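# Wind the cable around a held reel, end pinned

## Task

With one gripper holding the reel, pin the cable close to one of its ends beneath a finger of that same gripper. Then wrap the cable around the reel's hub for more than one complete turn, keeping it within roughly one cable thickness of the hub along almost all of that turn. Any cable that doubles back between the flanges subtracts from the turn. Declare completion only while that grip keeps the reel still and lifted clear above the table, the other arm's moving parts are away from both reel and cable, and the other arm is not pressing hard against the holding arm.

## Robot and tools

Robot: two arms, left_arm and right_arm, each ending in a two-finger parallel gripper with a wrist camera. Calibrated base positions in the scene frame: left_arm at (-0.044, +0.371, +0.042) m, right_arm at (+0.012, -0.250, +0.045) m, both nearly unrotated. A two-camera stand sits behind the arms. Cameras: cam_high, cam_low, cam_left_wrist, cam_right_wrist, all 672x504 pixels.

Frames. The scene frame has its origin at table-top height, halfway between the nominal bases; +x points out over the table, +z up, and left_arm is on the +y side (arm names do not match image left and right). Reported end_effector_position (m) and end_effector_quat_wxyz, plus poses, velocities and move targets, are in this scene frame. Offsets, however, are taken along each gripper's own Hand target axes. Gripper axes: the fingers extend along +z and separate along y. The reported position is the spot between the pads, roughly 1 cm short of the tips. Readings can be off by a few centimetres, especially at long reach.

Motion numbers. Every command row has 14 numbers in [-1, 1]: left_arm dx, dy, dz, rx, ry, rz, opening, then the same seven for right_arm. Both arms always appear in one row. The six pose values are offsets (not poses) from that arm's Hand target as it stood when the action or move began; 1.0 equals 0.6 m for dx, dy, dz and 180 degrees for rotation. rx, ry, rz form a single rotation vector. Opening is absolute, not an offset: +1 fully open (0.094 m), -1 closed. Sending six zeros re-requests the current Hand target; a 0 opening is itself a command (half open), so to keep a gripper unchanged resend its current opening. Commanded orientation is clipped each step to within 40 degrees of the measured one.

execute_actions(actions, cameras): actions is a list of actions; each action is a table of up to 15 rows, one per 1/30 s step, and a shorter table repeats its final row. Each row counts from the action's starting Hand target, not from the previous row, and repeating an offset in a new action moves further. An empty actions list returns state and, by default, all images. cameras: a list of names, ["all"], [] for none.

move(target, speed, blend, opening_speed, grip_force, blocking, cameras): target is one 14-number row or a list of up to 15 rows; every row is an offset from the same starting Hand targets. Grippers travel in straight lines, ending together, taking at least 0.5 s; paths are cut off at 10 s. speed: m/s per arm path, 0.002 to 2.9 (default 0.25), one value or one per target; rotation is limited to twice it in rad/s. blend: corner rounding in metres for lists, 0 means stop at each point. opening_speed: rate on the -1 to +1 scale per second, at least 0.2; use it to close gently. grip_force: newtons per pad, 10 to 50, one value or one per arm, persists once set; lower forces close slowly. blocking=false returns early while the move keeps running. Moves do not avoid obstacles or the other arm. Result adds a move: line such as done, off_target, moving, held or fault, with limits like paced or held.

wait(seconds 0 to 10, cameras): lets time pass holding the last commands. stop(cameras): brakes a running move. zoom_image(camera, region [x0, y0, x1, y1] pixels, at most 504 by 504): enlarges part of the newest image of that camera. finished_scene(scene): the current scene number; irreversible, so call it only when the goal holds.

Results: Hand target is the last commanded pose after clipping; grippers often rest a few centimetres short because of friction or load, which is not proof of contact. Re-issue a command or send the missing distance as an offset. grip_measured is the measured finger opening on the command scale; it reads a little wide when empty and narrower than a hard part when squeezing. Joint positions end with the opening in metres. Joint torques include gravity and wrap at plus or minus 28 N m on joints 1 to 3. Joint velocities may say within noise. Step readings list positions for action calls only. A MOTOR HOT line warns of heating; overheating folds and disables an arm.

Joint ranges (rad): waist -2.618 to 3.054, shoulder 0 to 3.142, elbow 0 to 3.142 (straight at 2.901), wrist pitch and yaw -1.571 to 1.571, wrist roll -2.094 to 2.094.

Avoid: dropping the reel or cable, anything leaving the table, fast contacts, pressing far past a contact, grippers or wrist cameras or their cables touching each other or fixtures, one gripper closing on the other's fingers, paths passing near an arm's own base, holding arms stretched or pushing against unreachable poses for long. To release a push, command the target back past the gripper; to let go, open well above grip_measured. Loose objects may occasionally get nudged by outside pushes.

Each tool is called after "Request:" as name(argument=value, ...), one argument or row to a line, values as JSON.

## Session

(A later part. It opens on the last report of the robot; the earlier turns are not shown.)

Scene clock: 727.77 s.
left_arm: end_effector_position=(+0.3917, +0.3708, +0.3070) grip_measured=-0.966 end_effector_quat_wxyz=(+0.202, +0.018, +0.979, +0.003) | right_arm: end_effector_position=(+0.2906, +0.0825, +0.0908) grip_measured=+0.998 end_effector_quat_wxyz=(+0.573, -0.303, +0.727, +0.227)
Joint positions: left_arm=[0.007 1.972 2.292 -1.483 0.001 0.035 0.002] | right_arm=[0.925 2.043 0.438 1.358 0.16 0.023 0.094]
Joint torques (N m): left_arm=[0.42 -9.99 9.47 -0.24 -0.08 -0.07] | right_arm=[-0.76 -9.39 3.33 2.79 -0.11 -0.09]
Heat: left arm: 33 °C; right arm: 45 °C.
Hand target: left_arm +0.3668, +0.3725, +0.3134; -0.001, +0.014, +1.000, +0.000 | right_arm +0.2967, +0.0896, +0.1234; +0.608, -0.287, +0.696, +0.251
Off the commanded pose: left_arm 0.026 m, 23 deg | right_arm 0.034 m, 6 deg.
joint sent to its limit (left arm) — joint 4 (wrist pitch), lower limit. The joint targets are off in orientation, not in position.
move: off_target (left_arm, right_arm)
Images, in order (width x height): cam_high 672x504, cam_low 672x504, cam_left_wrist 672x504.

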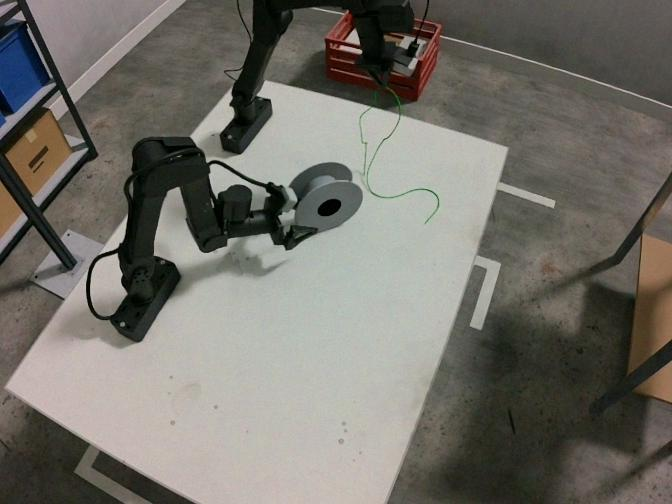

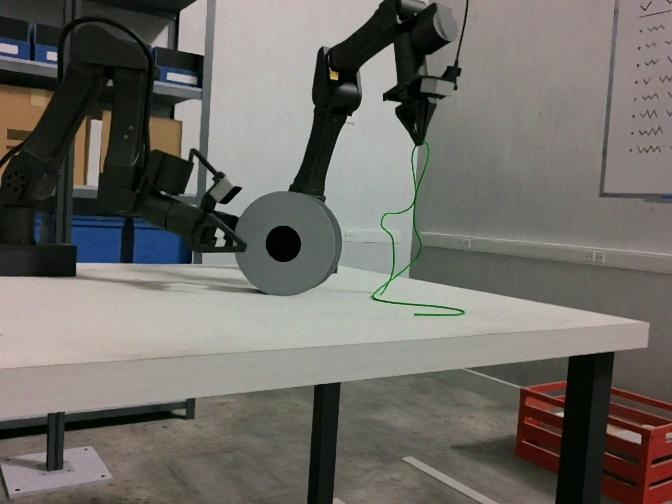

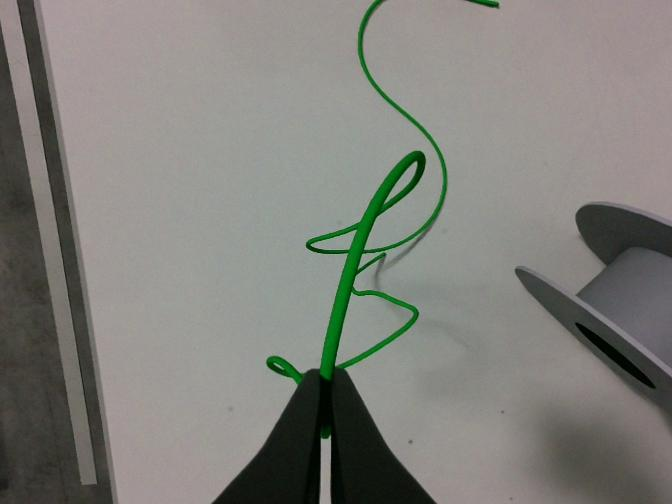

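Request:
move(
  target=[
    [0,0,-0.3,0,0,0,-1, 0,0,0,0,0,0,1],
    [0.1,-0.437,-0.317,0.193,-0.473,0.193,-1, 0,0,0,0,0,0,1],
  ],
  speed=0.15,
  blend=[0.04,0],
  cameras=["all"],
)

Scene clock: 745.67 s.
left_arm: end_effector_position=(+0.3065, +0.1108, +0.4926) grip_measured=-0.966 end_effector_quat_wxyz=(+0.635, +0.274, +0.668, -0.275) | right_arm: end_effector_position=(+0.2906, +0.0825, +0.0908) grip_measured=+0.998 end_effector_quat_wxyz=(+0.573, -0.303, +0.727, +0.227)
Joint positions: left_arm=[-0.522 1.317 1.432 -0.16 0.266 -0.007 0.002] | right_arm=[0.925 2.043 0.438 1.358 0.16 0.023 0.094]
Joint torques (N m): left_arm=[-0.43 -6.13 7.16 1.87 -0.03 0.06] | right_arm=[-0.54 -9.26 3.33 2.78 -0.13 -0.07]
Heat: left arm: 33 °C; right arm: 45 °C.
Hand target: left_arm +0.2999, +0.1121, +0.5037; +0.651, +0.276, +0.651, -0.277 | right_arm +0.2967, +0.0896, +0.1234; +0.608, -0.287, +0.696, +0.251
Off the commanded pose: left_arm 0.013 m, 3 deg | right_arm 0.034 m, 6 deg.
move: off_target (left_arm, right_arm); limits=paced

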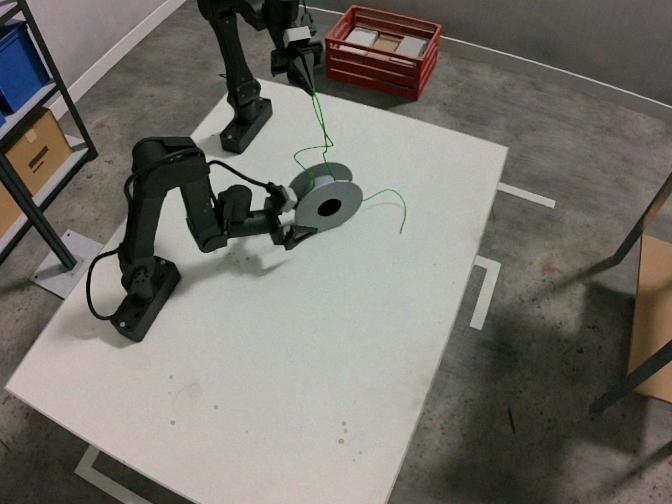

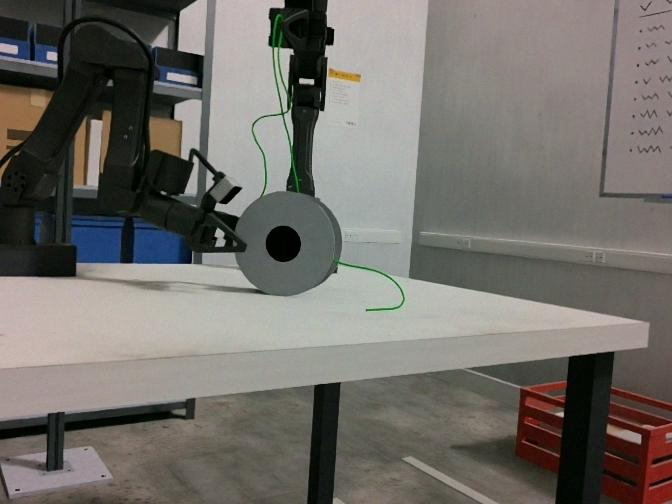

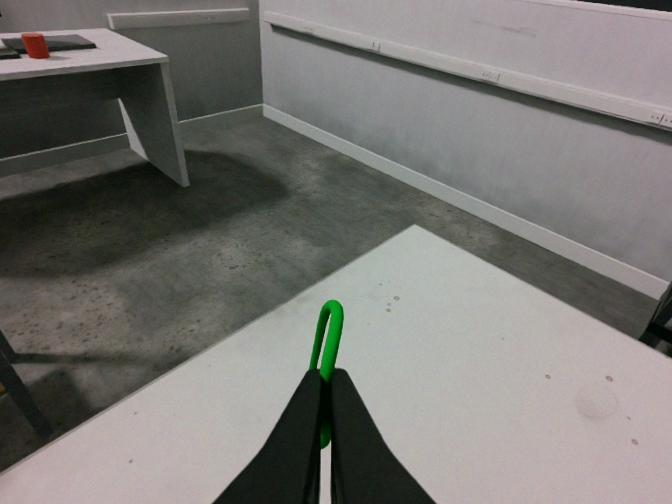

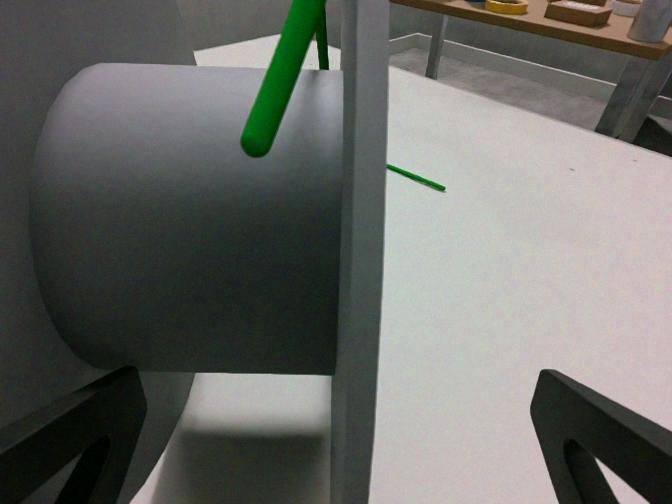

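Request:
move(
  target=[0.165,0.025,0,0,0,0,-1, 0,0,0,0,0,0,1],
  speed=0.1,
  cameras=["cam_low","cam_high","cam_right_wrist"],
)

Scene clock: 752.60 s.
left_arm: end_effector_position=(+0.3152, +0.1200, +0.3942) grip_measured=-0.966 end_effector_quat_wxyz=(+0.636, +0.273, +0.668, -0.274) | right_arm: end_effector_position=(+0.2906, +0.0825, +0.0908) grip_measured=+0.998 end_effector_quat_wxyz=(+0.573, -0.303, +0.727, +0.227)
Joint positions: left_arm=[-0.477 1.267 0.998 0.225 0.308 -0.006 0.002] | right_arm=[0.925 2.043 0.438 1.358 0.16 0.023 0.094]
Joint torques (N m): left_arm=[0.59 -5.83 7.69 1.83 0.13 0.05] | right_arm=[-0.64 -9.29 3.34 2.83 -0.13 -0.11]
Heat: left arm: 33 °C; right arm: 45 °C.
Hand target: left_arm +0.3105, +0.1224, +0.4047; +0.651, +0.276, +0.651, -0.277 | right_arm +0.2967, +0.0896, +0.1234; +0.608, -0.287, +0.696, +0.251
Off the commanded pose: left_arm 0.012 m, 3 deg | right_arm 0.034 m, 6 deg.
move: off_target (left_arm, right_arm)
Images, in order (width x height): cam_high 672x504, cam_low 672x504, cam_right_wrist 672x504.

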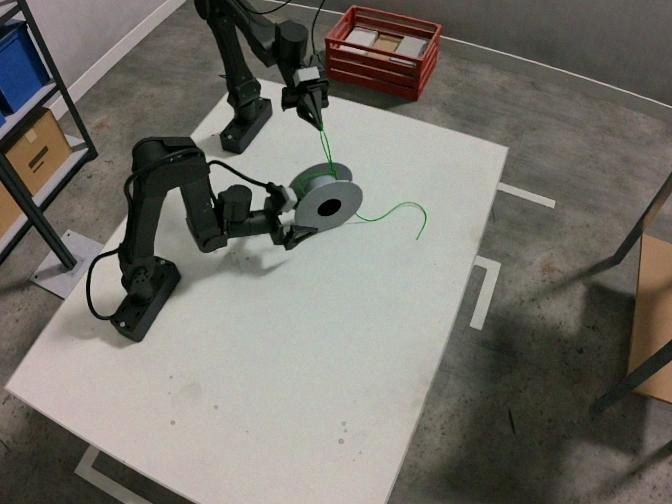

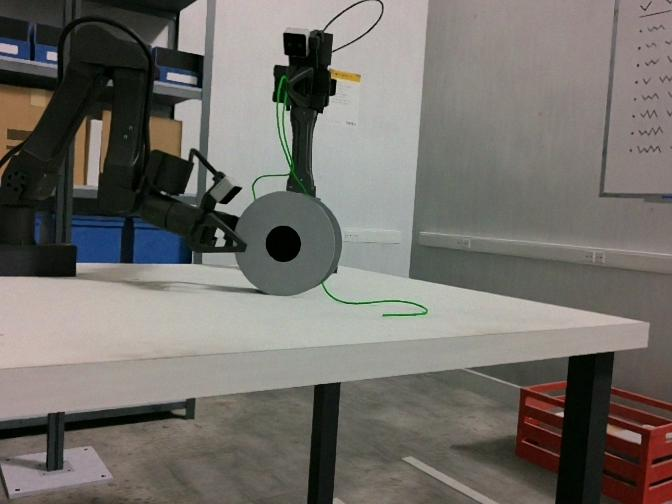

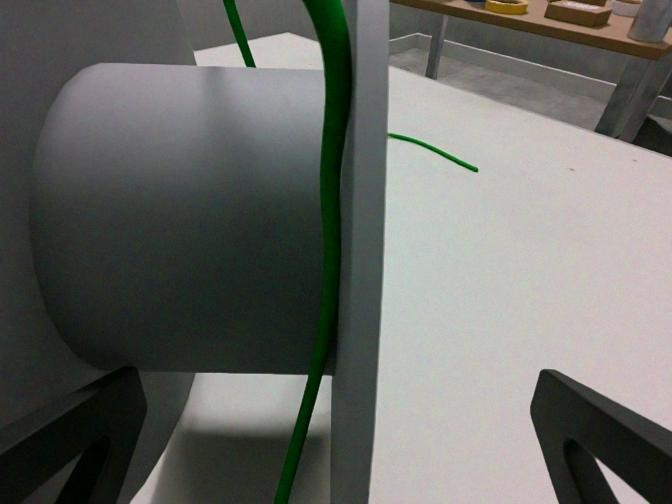

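Request:
move(
  target=[0,0,0,0,0,0,-1, 0,0,0,0,0,0,-1],
  opening_speed=0.4,
  cameras=["all"],
)

Scene clock: 762.77 s.
left_arm: end_effector_position=(+0.3152, +0.1199, +0.3944) grip_measured=-0.966 end_effector_quat_wxyz=(+0.636, +0.273, +0.668, -0.274) | right_arm: end_effector_position=(+0.2902, +0.0833, +0.0923) grip_measured=-0.896 end_effector_quat_wxyz=(+0.573, -0.303, +0.726, +0.229)
Joint positions: left_arm=[-0.477 1.267 0.998 0.226 0.309 -0.006 0.002] | right_arm=[0.925 2.04 0.438 1.36 0.156 0.023 0.005]
Joint torques (N m): left_arm=[0.57 -5.83 7.69 1.84 0.12 0.05] | right_arm=[-0.53 -9.07 3.36 2.79 -0.04 -0.07]
Heat: left arm: 33 °C; right arm: 45 °C.
Hand target: left_arm +0.3105, +0.1224, +0.4046; +0.650, +0.276, +0.651, -0.277 | right_arm +0.2967, +0.0895, +0.1234; +0.608, -0.287, +0.696, +0.250
Off the commanded pose: left_arm 0.012 m, 3 deg | right_arm 0.032 m, 6 deg.
move: off_target (left_arm, right_arm)

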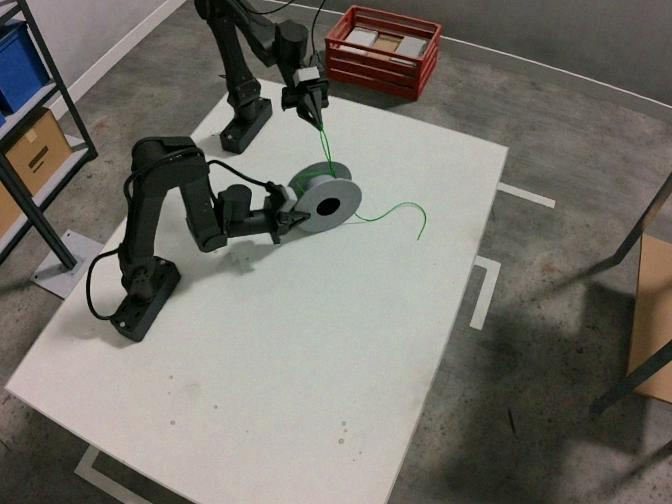

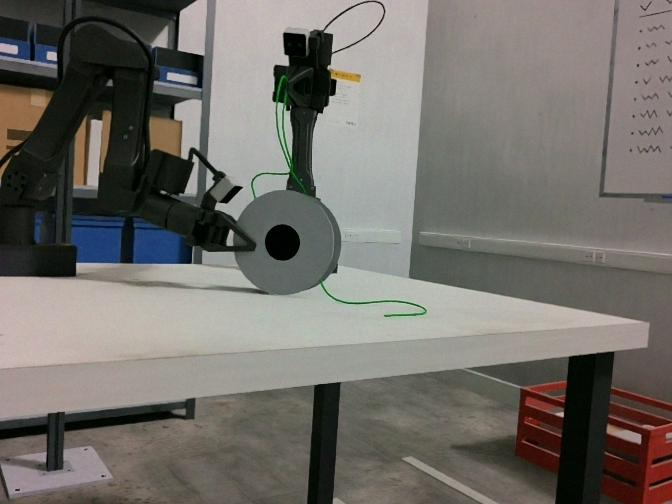

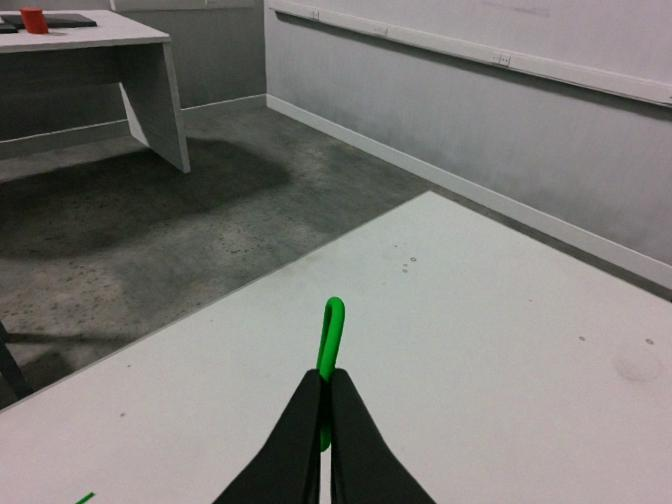

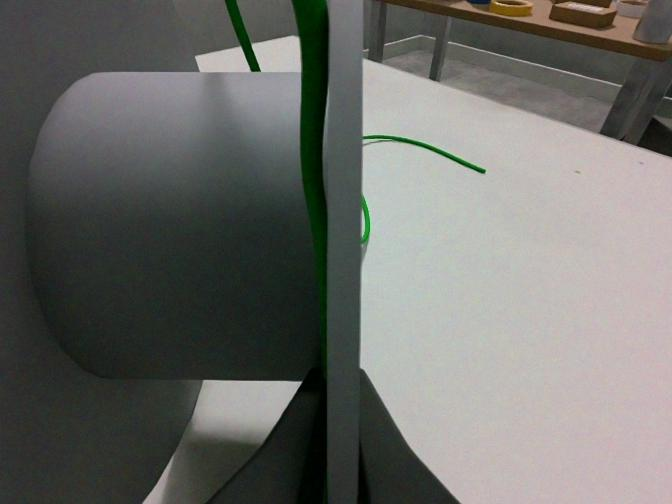

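Request:
move(
  target=[-0.17,0.02,0,0,0,0,-1, -0.22,0,0,0,0,0,-1],
  speed=0.08,
  cameras=["all"],
)

Scene clock: 779.13 s.
left_arm: end_effector_position=(+0.3215, +0.1300, +0.4901) grip_measured=-0.966 end_effector_quat_wxyz=(+0.640, +0.272, +0.664, -0.275) | right_arm: end_effector_position=(+0.3026, +0.0951, +0.2075) grip_measured=-0.896 end_effector_quat_wxyz=(+0.566, -0.307, +0.732, +0.223)
Joint positions: left_arm=[-0.433 1.323 1.412 -0.12 0.351 -0.006 0.002] | right_arm=[0.916 1.536 0.636 0.634 0.152 0.019 0.005]
Joint torques (N m): left_arm=[0.59 -4.23 12.44 1.46 0.15 0.05] | right_arm=[-0.66 -9.03 8.36 2.6 -0.14 -0.06]
Heat: left arm: 35 °C; right arm: 45 °C.
Hand target: left_arm +0.3193, +0.1308, +0.5066; +0.650, +0.276, +0.651, -0.277 | right_arm +0.3093, +0.1022, +0.2542; +0.608, -0.287, +0.696, +0.251
Off the commanded pose: left_arm 0.017 m, 2 deg | right_arm 0.048 m, 7 deg.
move: off_target (left_arm, right_arm)

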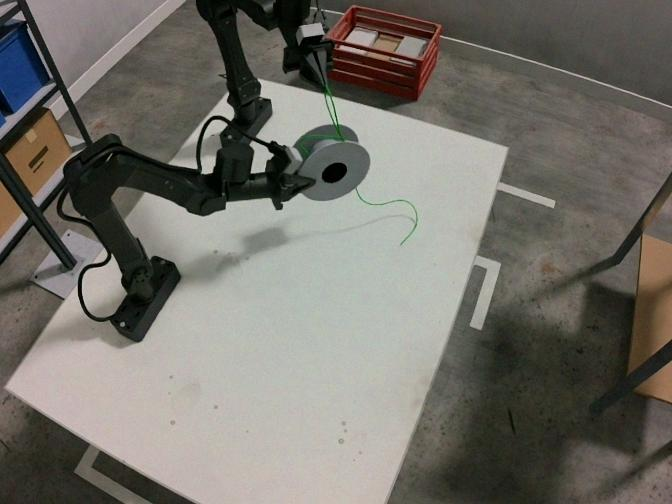

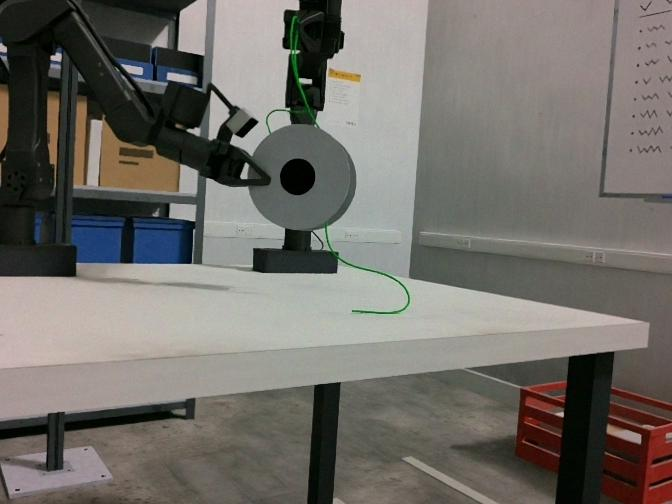

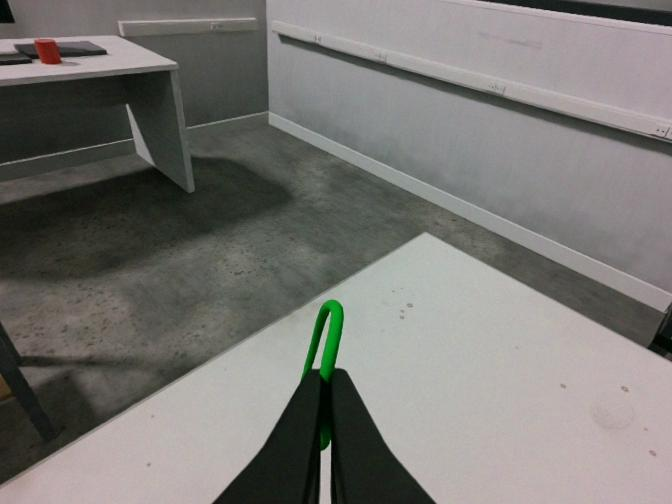

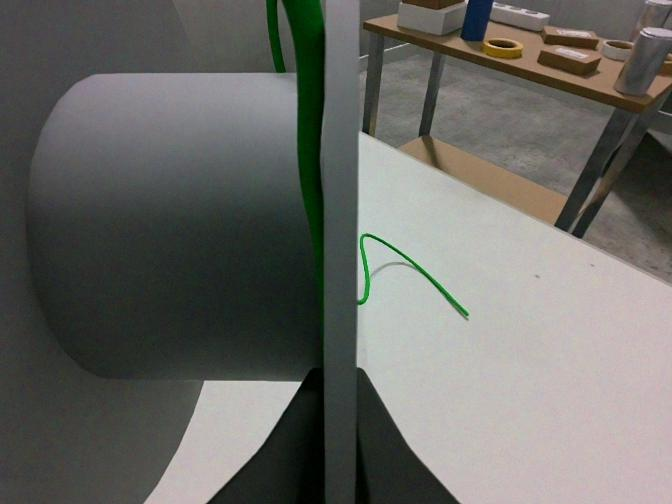

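Request:
move(
  target=[
    [0.1,0.15,0,0,0,0,-1, 0,0,0,0,0,0,-1],
    [0.24,0.17,0,0,0,0,-1, 0,0,0,0,0,0,-1],
  ],
  speed=0.1,
  blend=[0.03,0],
  cameras=["all"],
)

Scene clock: 789.37 s.
left_arm: end_effector_position=(+0.3939, +0.2013, +0.3635) grip_measured=-0.966 end_effector_quat_wxyz=(+0.646, +0.270, +0.659, -0.275) | right_arm: end_effector_position=(+0.3025, +0.0950, +0.2068) grip_measured=-0.896 end_effector_quat_wxyz=(+0.565, -0.308, +0.732, +0.222)
Joint positions: left_arm=[-0.125 1.487 1.022 0.448 0.657 -0.004 0.002] | right_arm=[0.916 1.536 0.636 0.631 0.152 0.019 0.005]
Joint torques (N m): left_arm=[0.59 -5.6 7.39 1.69 0.16 0.05] | right_arm=[-0.68 -9.07 8.38 2.63 -0.11 -0.04]
Heat: left arm: 34 °C; right arm: 46 °C.
Hand target: left_arm +0.3925, +0.2015, +0.3626; +0.651, +0.276, +0.651, -0.277 | right_arm +0.3093, +0.1022, +0.2542; +0.608, -0.287, +0.696, +0.251
Off the commanded pose: left_arm 0.002 m, 1 deg | right_arm 0.048 m, 8 deg.
move: off_target (right_arm)

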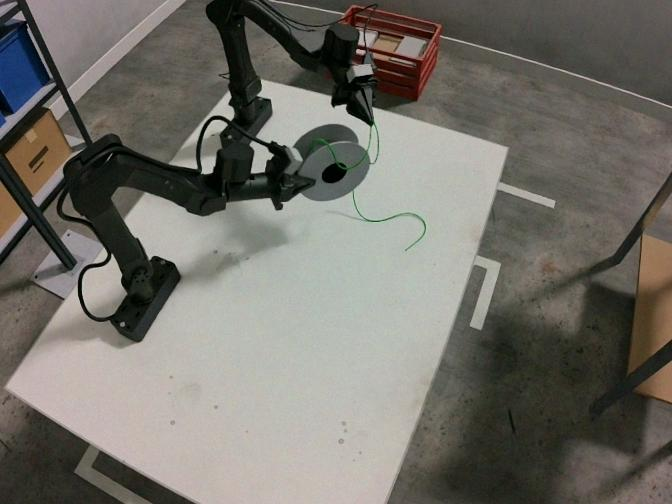

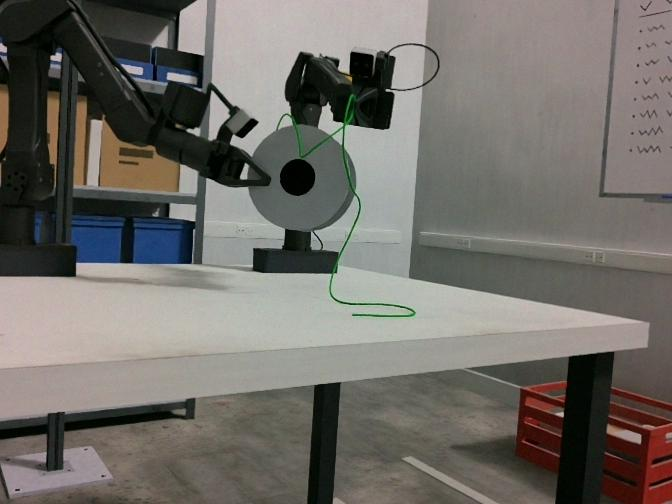

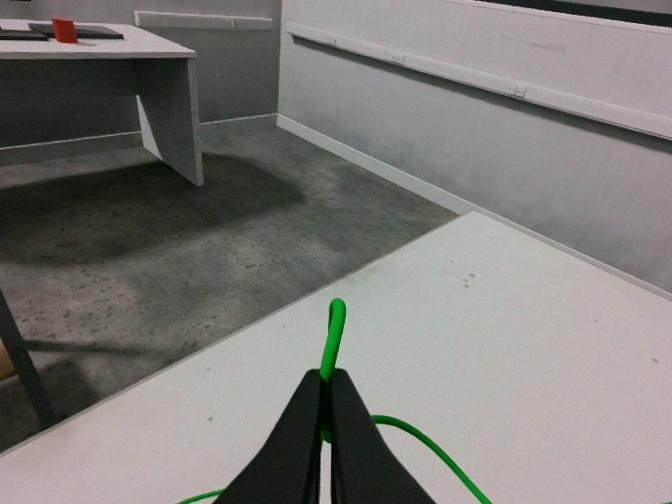

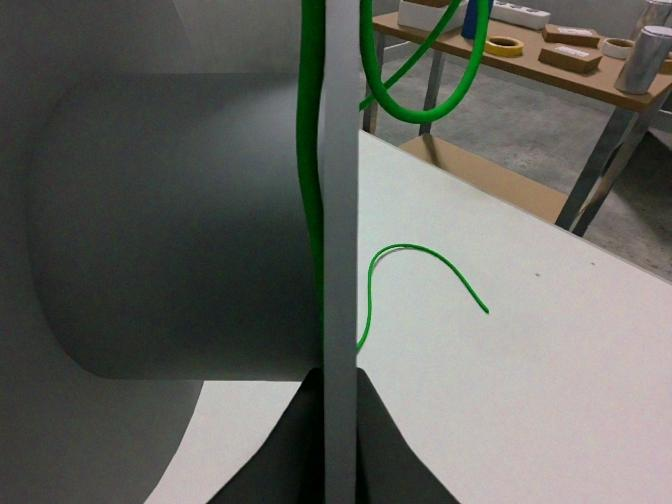

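Request:
move(
  target=[-0.195,-0.105,-0.029,0,0,0,-1, 0,0,0,0,0,0,-1],
  speed=0.12,
  cameras=["cam_high","cam_low","cam_right_wrist"],
)

Scene clock: 801.17 s.
left_arm: end_effector_position=(+0.3418, +0.1693, +0.4567) grip_measured=-0.966 end_effector_quat_wxyz=(+0.634, +0.274, +0.667, -0.281) | right_arm: end_effector_position=(+0.3025, +0.0950, +0.2068) grip_measured=-0.896 end_effector_quat_wxyz=(+0.565, -0.308, +0.732, +0.222)
Joint positions: left_arm=[-0.261 1.317 1.282 -0.011 0.536 -0.004 0.002] | right_arm=[0.916 1.536 0.636 0.631 0.152 0.019 0.005]
Joint torques (N m): left_arm=[-0.29 -5.86 12.33 1.37 -0.1 0.02] | right_arm=[-0.73 -9.01 8.32 2.6 -0.11 -0.03]
Heat: left arm: 34 °C; right arm: 46 °C.
Hand target: left_arm +0.3353, +0.1704, +0.4796; +0.651, +0.276, +0.651, -0.277 | right_arm +0.3093, +0.1022, +0.2542; +0.608, -0.287, +0.696, +0.251
Off the commanded pose: left_arm 0.024 m, 3 deg | right_arm 0.048 m, 8 deg.
move: off_target (left_arm, right_arm)
Images, in order (width x height): cam_high 672x504, cam_low 672x504, cam_right_wrist 672x504.

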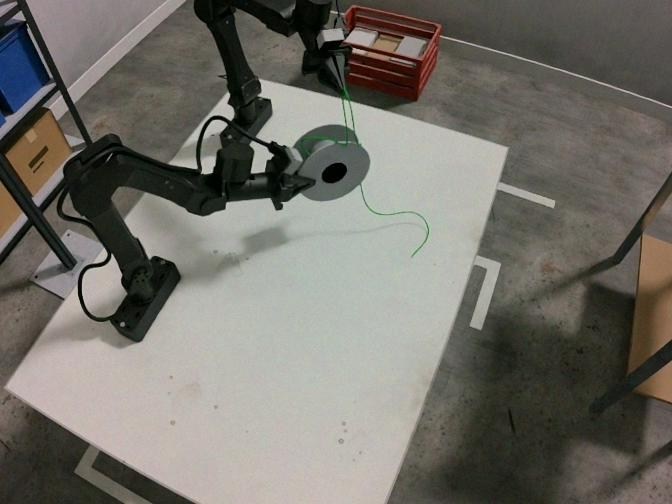

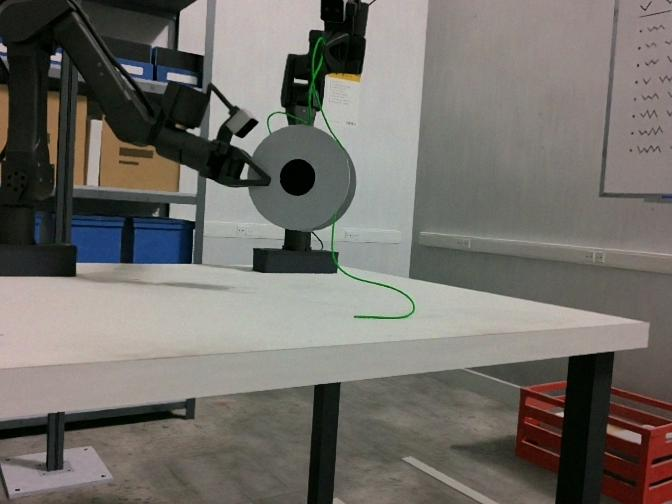

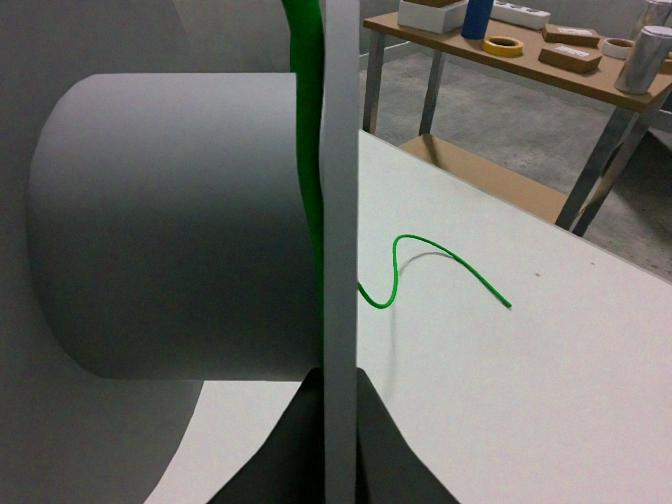

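Request:
move(
  target=[
    [-0.08,0,0,0,0,0,-1, 0,0,0,0,0,0,-1],
    [0,0.27,0,0,0,0,-1, 0,0,0,0,0,0,-1],
    [0.4,0.31,0,0,0,0,-1, 0,0,0,0,0,0,-1],
  ],
  speed=0.12,
  blend=[0.02,0.03,0],
  cameras=["all"],
)

Request:
zoom_image(
  camera="cam_low",
  region=[220, 60, 460, 330],
)

Request:
zoom_image(
  camera="cam_high",
  region=[240, 60, 460, 260],
)

Scene clock: 812.67 s.
left_arm: end_effector_position=(+0.4720, +0.2989, +0.2420) grip_measured=-0.966 end_effector_quat_wxyz=(+0.649, +0.272, +0.656, -0.273) | right_arm: end_effector_position=(+0.3025, +0.0950, +0.2068) grip_measured=-0.896 end_effector_quat_wxyz=(+0.565, -0.308, +0.732, +0.222)
Joint positions: left_arm=[0.15 1.985 1.07 0.902 0.932 0.005 0.002] | right_arm=[0.916 1.536 0.636 0.631 0.152 0.019 0.005]
Joint torques (N m): left_arm=[0.59 -8.21 6.16 1.57 0.2 -0.03] | right_arm=[-0.69 -8.96 8.55 2.63 -0.1 -0.02]
Heat: left arm: 35 °C; right arm: 46 °C.
Hand target: left_arm +0.4689, +0.2994, +0.2395; +0.651, +0.276, +0.651, -0.277 | right_arm +0.3093, +0.1022, +0.2542; +0.608, -0.287, +0.696, +0.251
Off the commanded pose: left_arm 0.004 m, 1 deg | right_arm 0.048 m, 8 deg.
move: off_target (right_arm)

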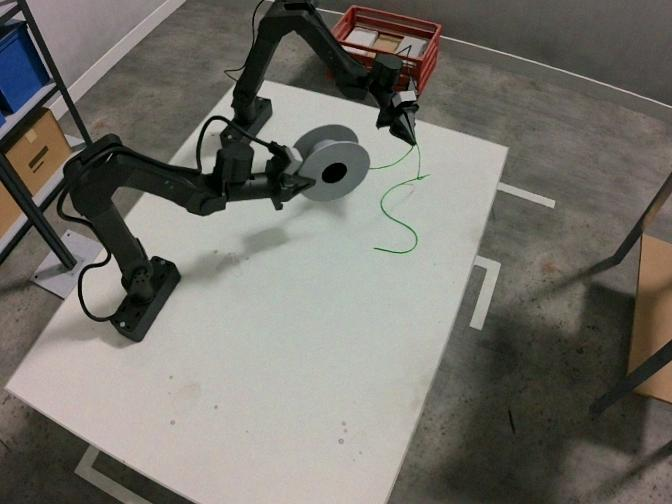

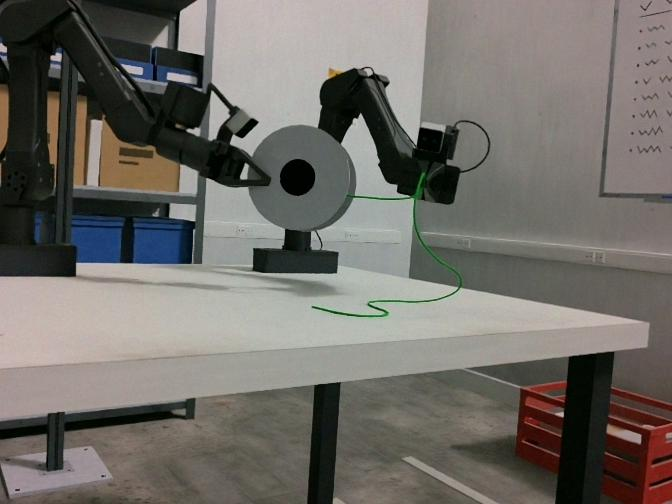

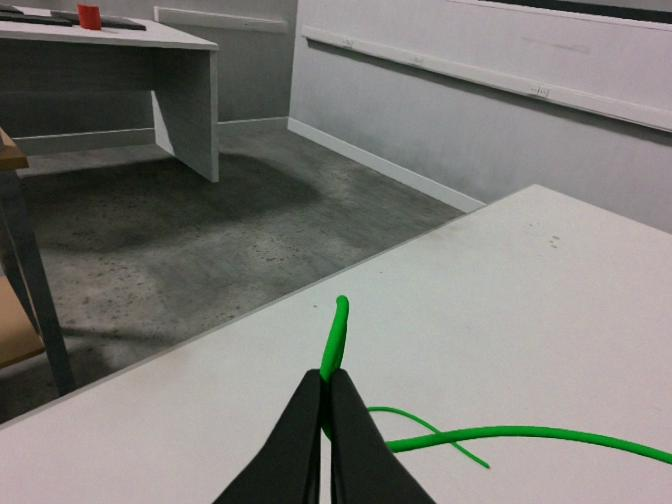

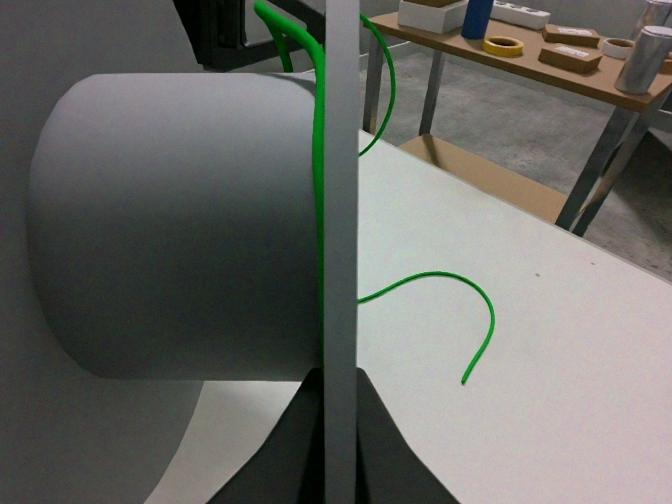

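Scaled by 1.867 from the camera's 672x504 image, which has a finer 960x720 frame.

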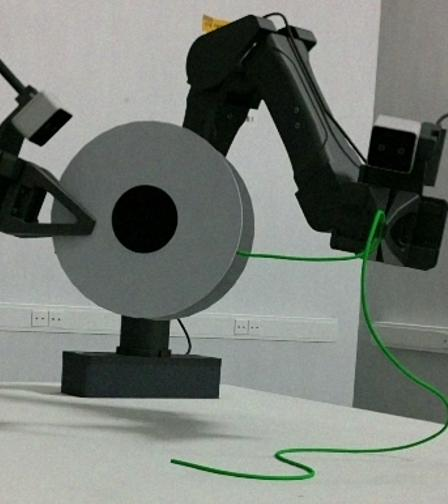

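Scaled by 2.291 from the camera's 672x504 image, which has a finer 960x720 frame.

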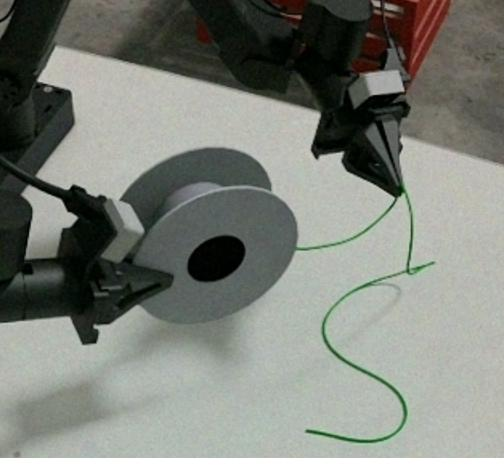

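Request:
move(
  target=[0.05,0.1,0.0,0,0,0,-1, 0,0,0,0,0,0,-1],
  speed=0.05,
  cameras=["cam_high","cam_low","cam_right_wrist"],
)

Scene clock: 818.70 s.
left_arm: end_effector_position=(+0.5065, +0.3370, +0.1997) grip_measured=-0.966 end_effector_quat_wxyz=(+0.638, +0.266, +0.665, -0.283) | right_arm: end_effector_position=(+0.3023, +0.0948, +0.2060) grip_measured=-0.897 end_effector_quat_wxyz=(+0.564, -0.308, +0.733, +0.221)
Joint positions: left_arm=[0.228 2.2 1.241 0.911 1.016 0.005 0.002] | right_arm=[0.916 1.536 0.636 0.628 0.152 0.018 0.005]
Joint torques (N m): left_arm=[0.8 -9.18 10.56 1.44 0.14 -0.04] | right_arm=[-0.64 -9.01 8.44 2.65 -0.11 -0.03]
Heat: left arm: 35 °C; right arm: 46 °C.
Hand target: left_arm +0.5121, +0.3411, +0.2095; +0.651, +0.276, +0.651, -0.277 | right_arm +0.3094, +0.1022, +0.2543; +0.608, -0.287, +0.696, +0.251
Off the commanded pose: left_arm 0.012 m, 2 deg | right_arm 0.049 m, 8 deg.
move: off_target (left_arm, right_arm)
Images, in order (width x height): cam_high 672x504, cam_low 672x504, cam_right_wrist 672x504.

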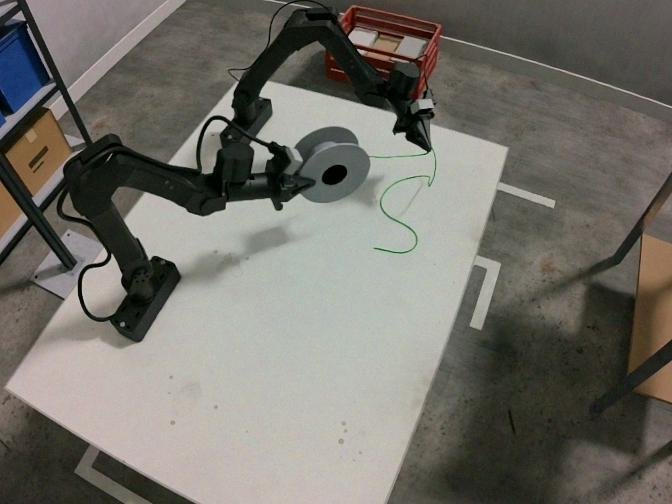

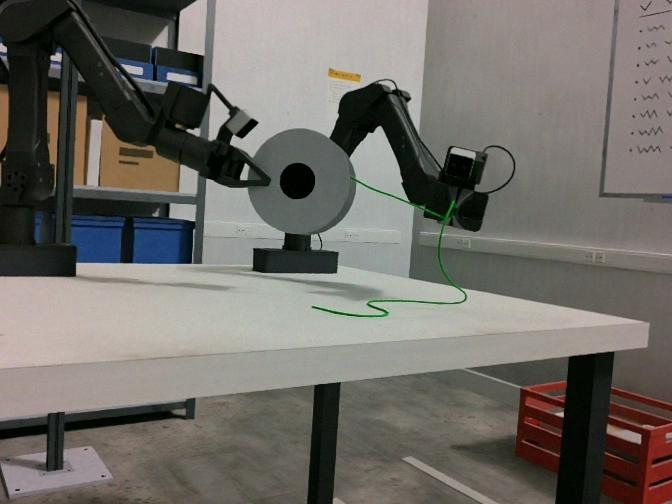

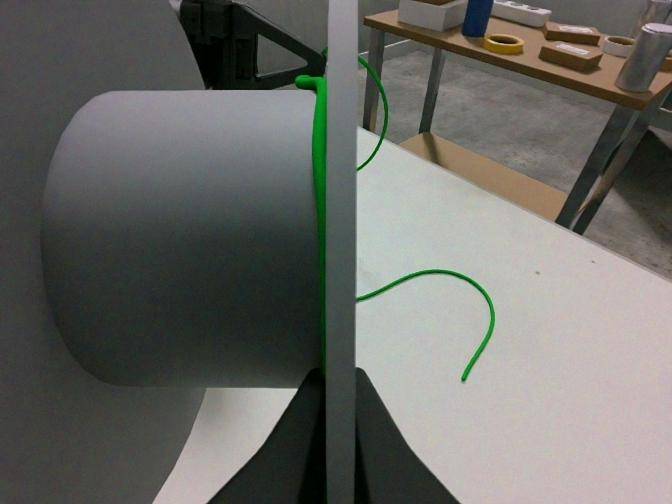

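Request:
move(
  target=[
    [0.12,0.02,0.014,0,0,0,-1, 0,0,0,0,0,0,-1],
    [0.233,-0.197,0.014,0,0,0,-1, 0,0,0,0,0,0,-1],
  ],
  speed=0.1,
  blend=[0.03,0],
  cameras=["all"],
)

Scene clock: 831.27 s.
left_arm: end_effector_position=(+0.4359, +0.2536, +0.0721) grip_measured=-0.966 end_effector_quat_wxyz=(+0.639, +0.277, +0.661, -0.280) | right_arm: end_effector_position=(+0.3019, +0.0945, +0.2041) grip_measured=-0.897 end_effector_quat_wxyz=(+0.561, -0.310, +0.735, +0.220)
Joint positions: left_arm=[0.045 2.467 0.896 1.53 0.846 0.015 0.002] | right_arm=[0.916 1.536 0.636 0.62 0.151 0.018 0.005]
Joint torques (N m): left_arm=[-0.09 -8.39 2.71 1.58 -0.06 0.08] | right_arm=[-0.65 -9.14 8.27 2.76 -0.12 -0.08]
Heat: left arm: 35 °C; right arm: 45 °C.
Hand target: left_arm +0.4327, +0.2530, +0.0697; +0.651, +0.276, +0.651, -0.277 | right_arm +0.3093, +0.1022, +0.2542; +0.608, -0.287, +0.696, +0.251
Off the commanded pose: left_arm 0.004 m, 2 deg | right_arm 0.051 m, 8 deg.
joint sent to its limit (left arm) — joint 4 (wrist pitch), upper limit. The joint targets still meet the commanded pose.
move: off_target (right_arm)

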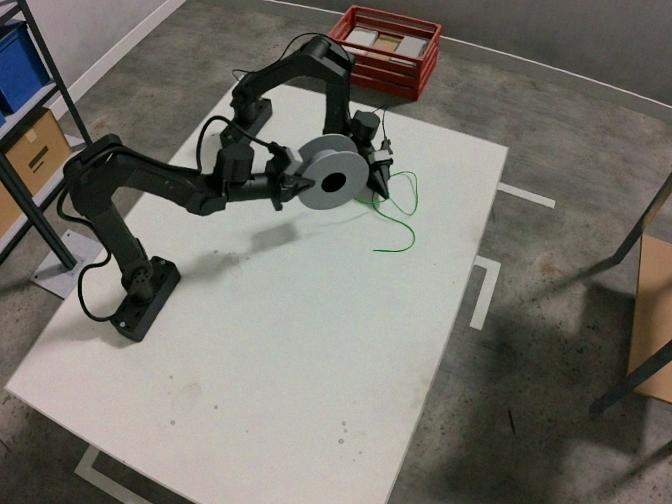

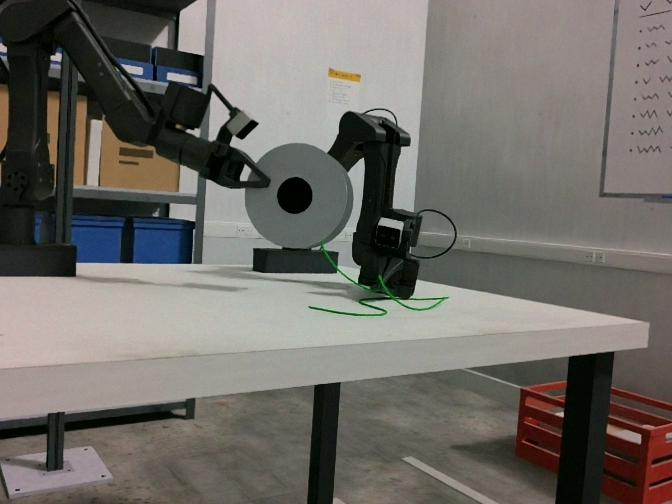

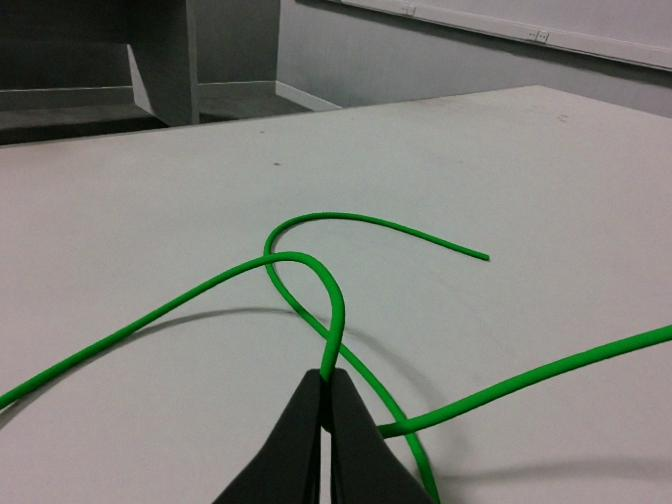

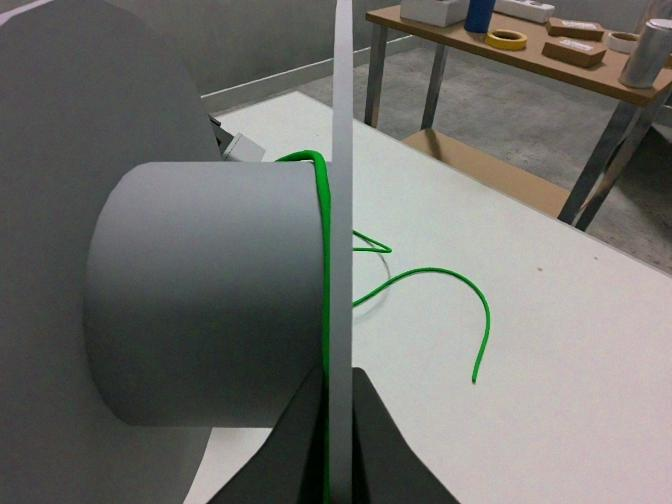

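Request:
move(
  target=[
    [0.045,0,0,0,0,0,-1, 0,0,0,0,0,0,-1],
    [0.045,0,0,0,0,0,0,0,0,0,0,0,0,-1],
    [0.02,0,-0.13,0,0,0,0,0,0,0,0,0,0,-1],
  ],
  speed=0.08,
  cameras=["all"],
)

Request:
zoom_image(
  camera="cam_high",
  region=[240, 80, 480, 280],
)

Scene clock: 838.67 s.
left_arm: end_effector_position=(+0.3856, +0.3101, +0.0607) grip_measured=-0.003 end_effector_quat_wxyz=(+0.629, +0.299, +0.668, -0.262) | right_arm: end_effector_position=(+0.3019, +0.0945, +0.2041) grip_measured=-0.897 end_effector_quat_wxyz=(+0.561, -0.310, +0.735, +0.220)
Joint positions: left_arm=[0.231 2.423 0.716 1.569 1.034 0.145 0.047] | right_arm=[0.916 1.536 0.636 0.62 0.151 0.018 0.005]
Joint torques (N m): left_arm=[0.62 -8.66 0.99 1.13 0.26 -0.06] | right_arm=[-0.72 -9.2 8.4 2.74 -0.15 -0.04]
Heat: left arm: 35 °C; right arm: 45 °C.
Hand target: left_arm +0.3785, +0.3091, +0.0578; +0.651, +0.276, +0.651, -0.277 | right_arm +0.3093, +0.1022, +0.2542; +0.608, -0.287, +0.696, +0.251
Off the commanded pose: left_arm 0.008 m, 4 deg | right_arm 0.051 m, 8 deg.
joint read past its limit (left arm) — joint 4 (wrist pitch), upper limit.
joint sent to its limit (left arm) — joint 4 (wrist pitch), upper limit. The joint targets are off in orientation, not in position.
move: off_target (left_arm, right_arm); target 2's new opening was sent with left_arm's hand 0.025 m and 3 deg from that target

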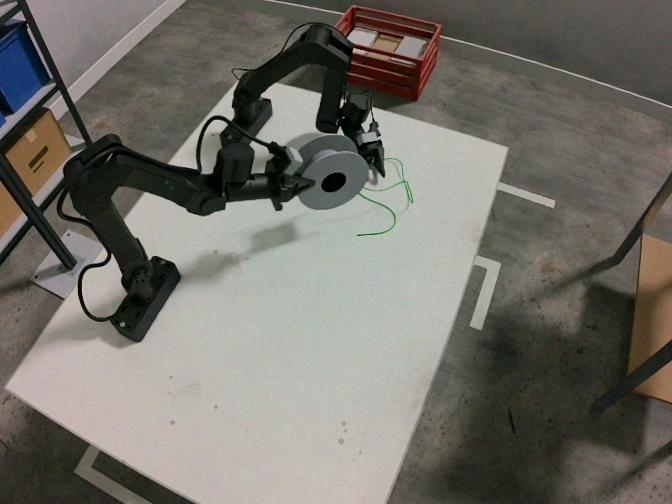

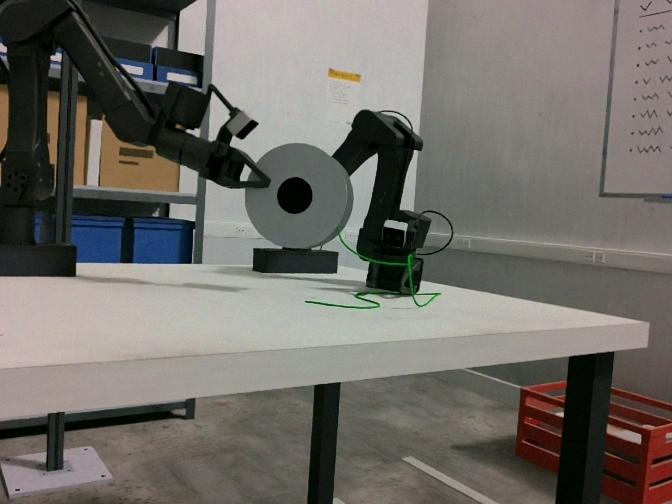

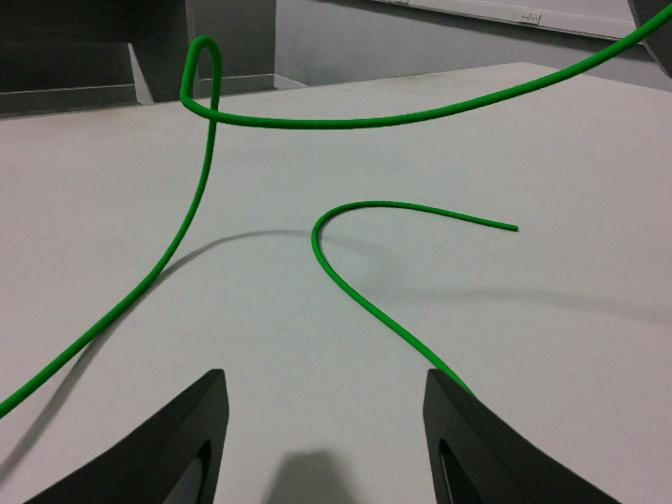

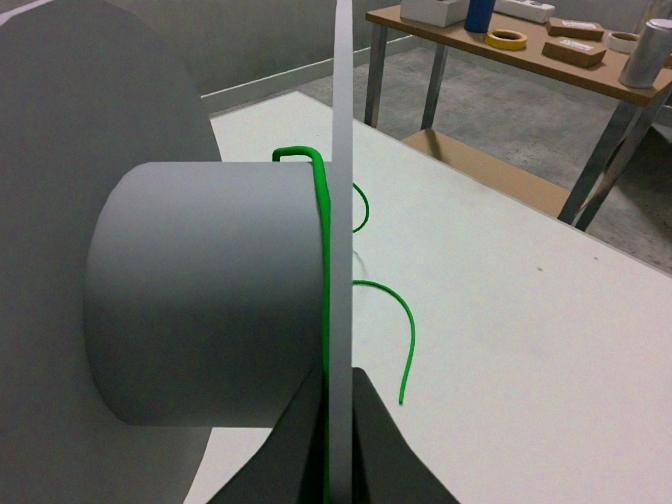

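Scaled by 2.100 from the camera's 672x504 image, which has a finer 960x720 frame.

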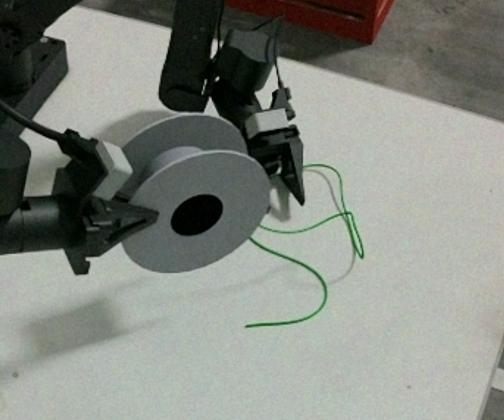

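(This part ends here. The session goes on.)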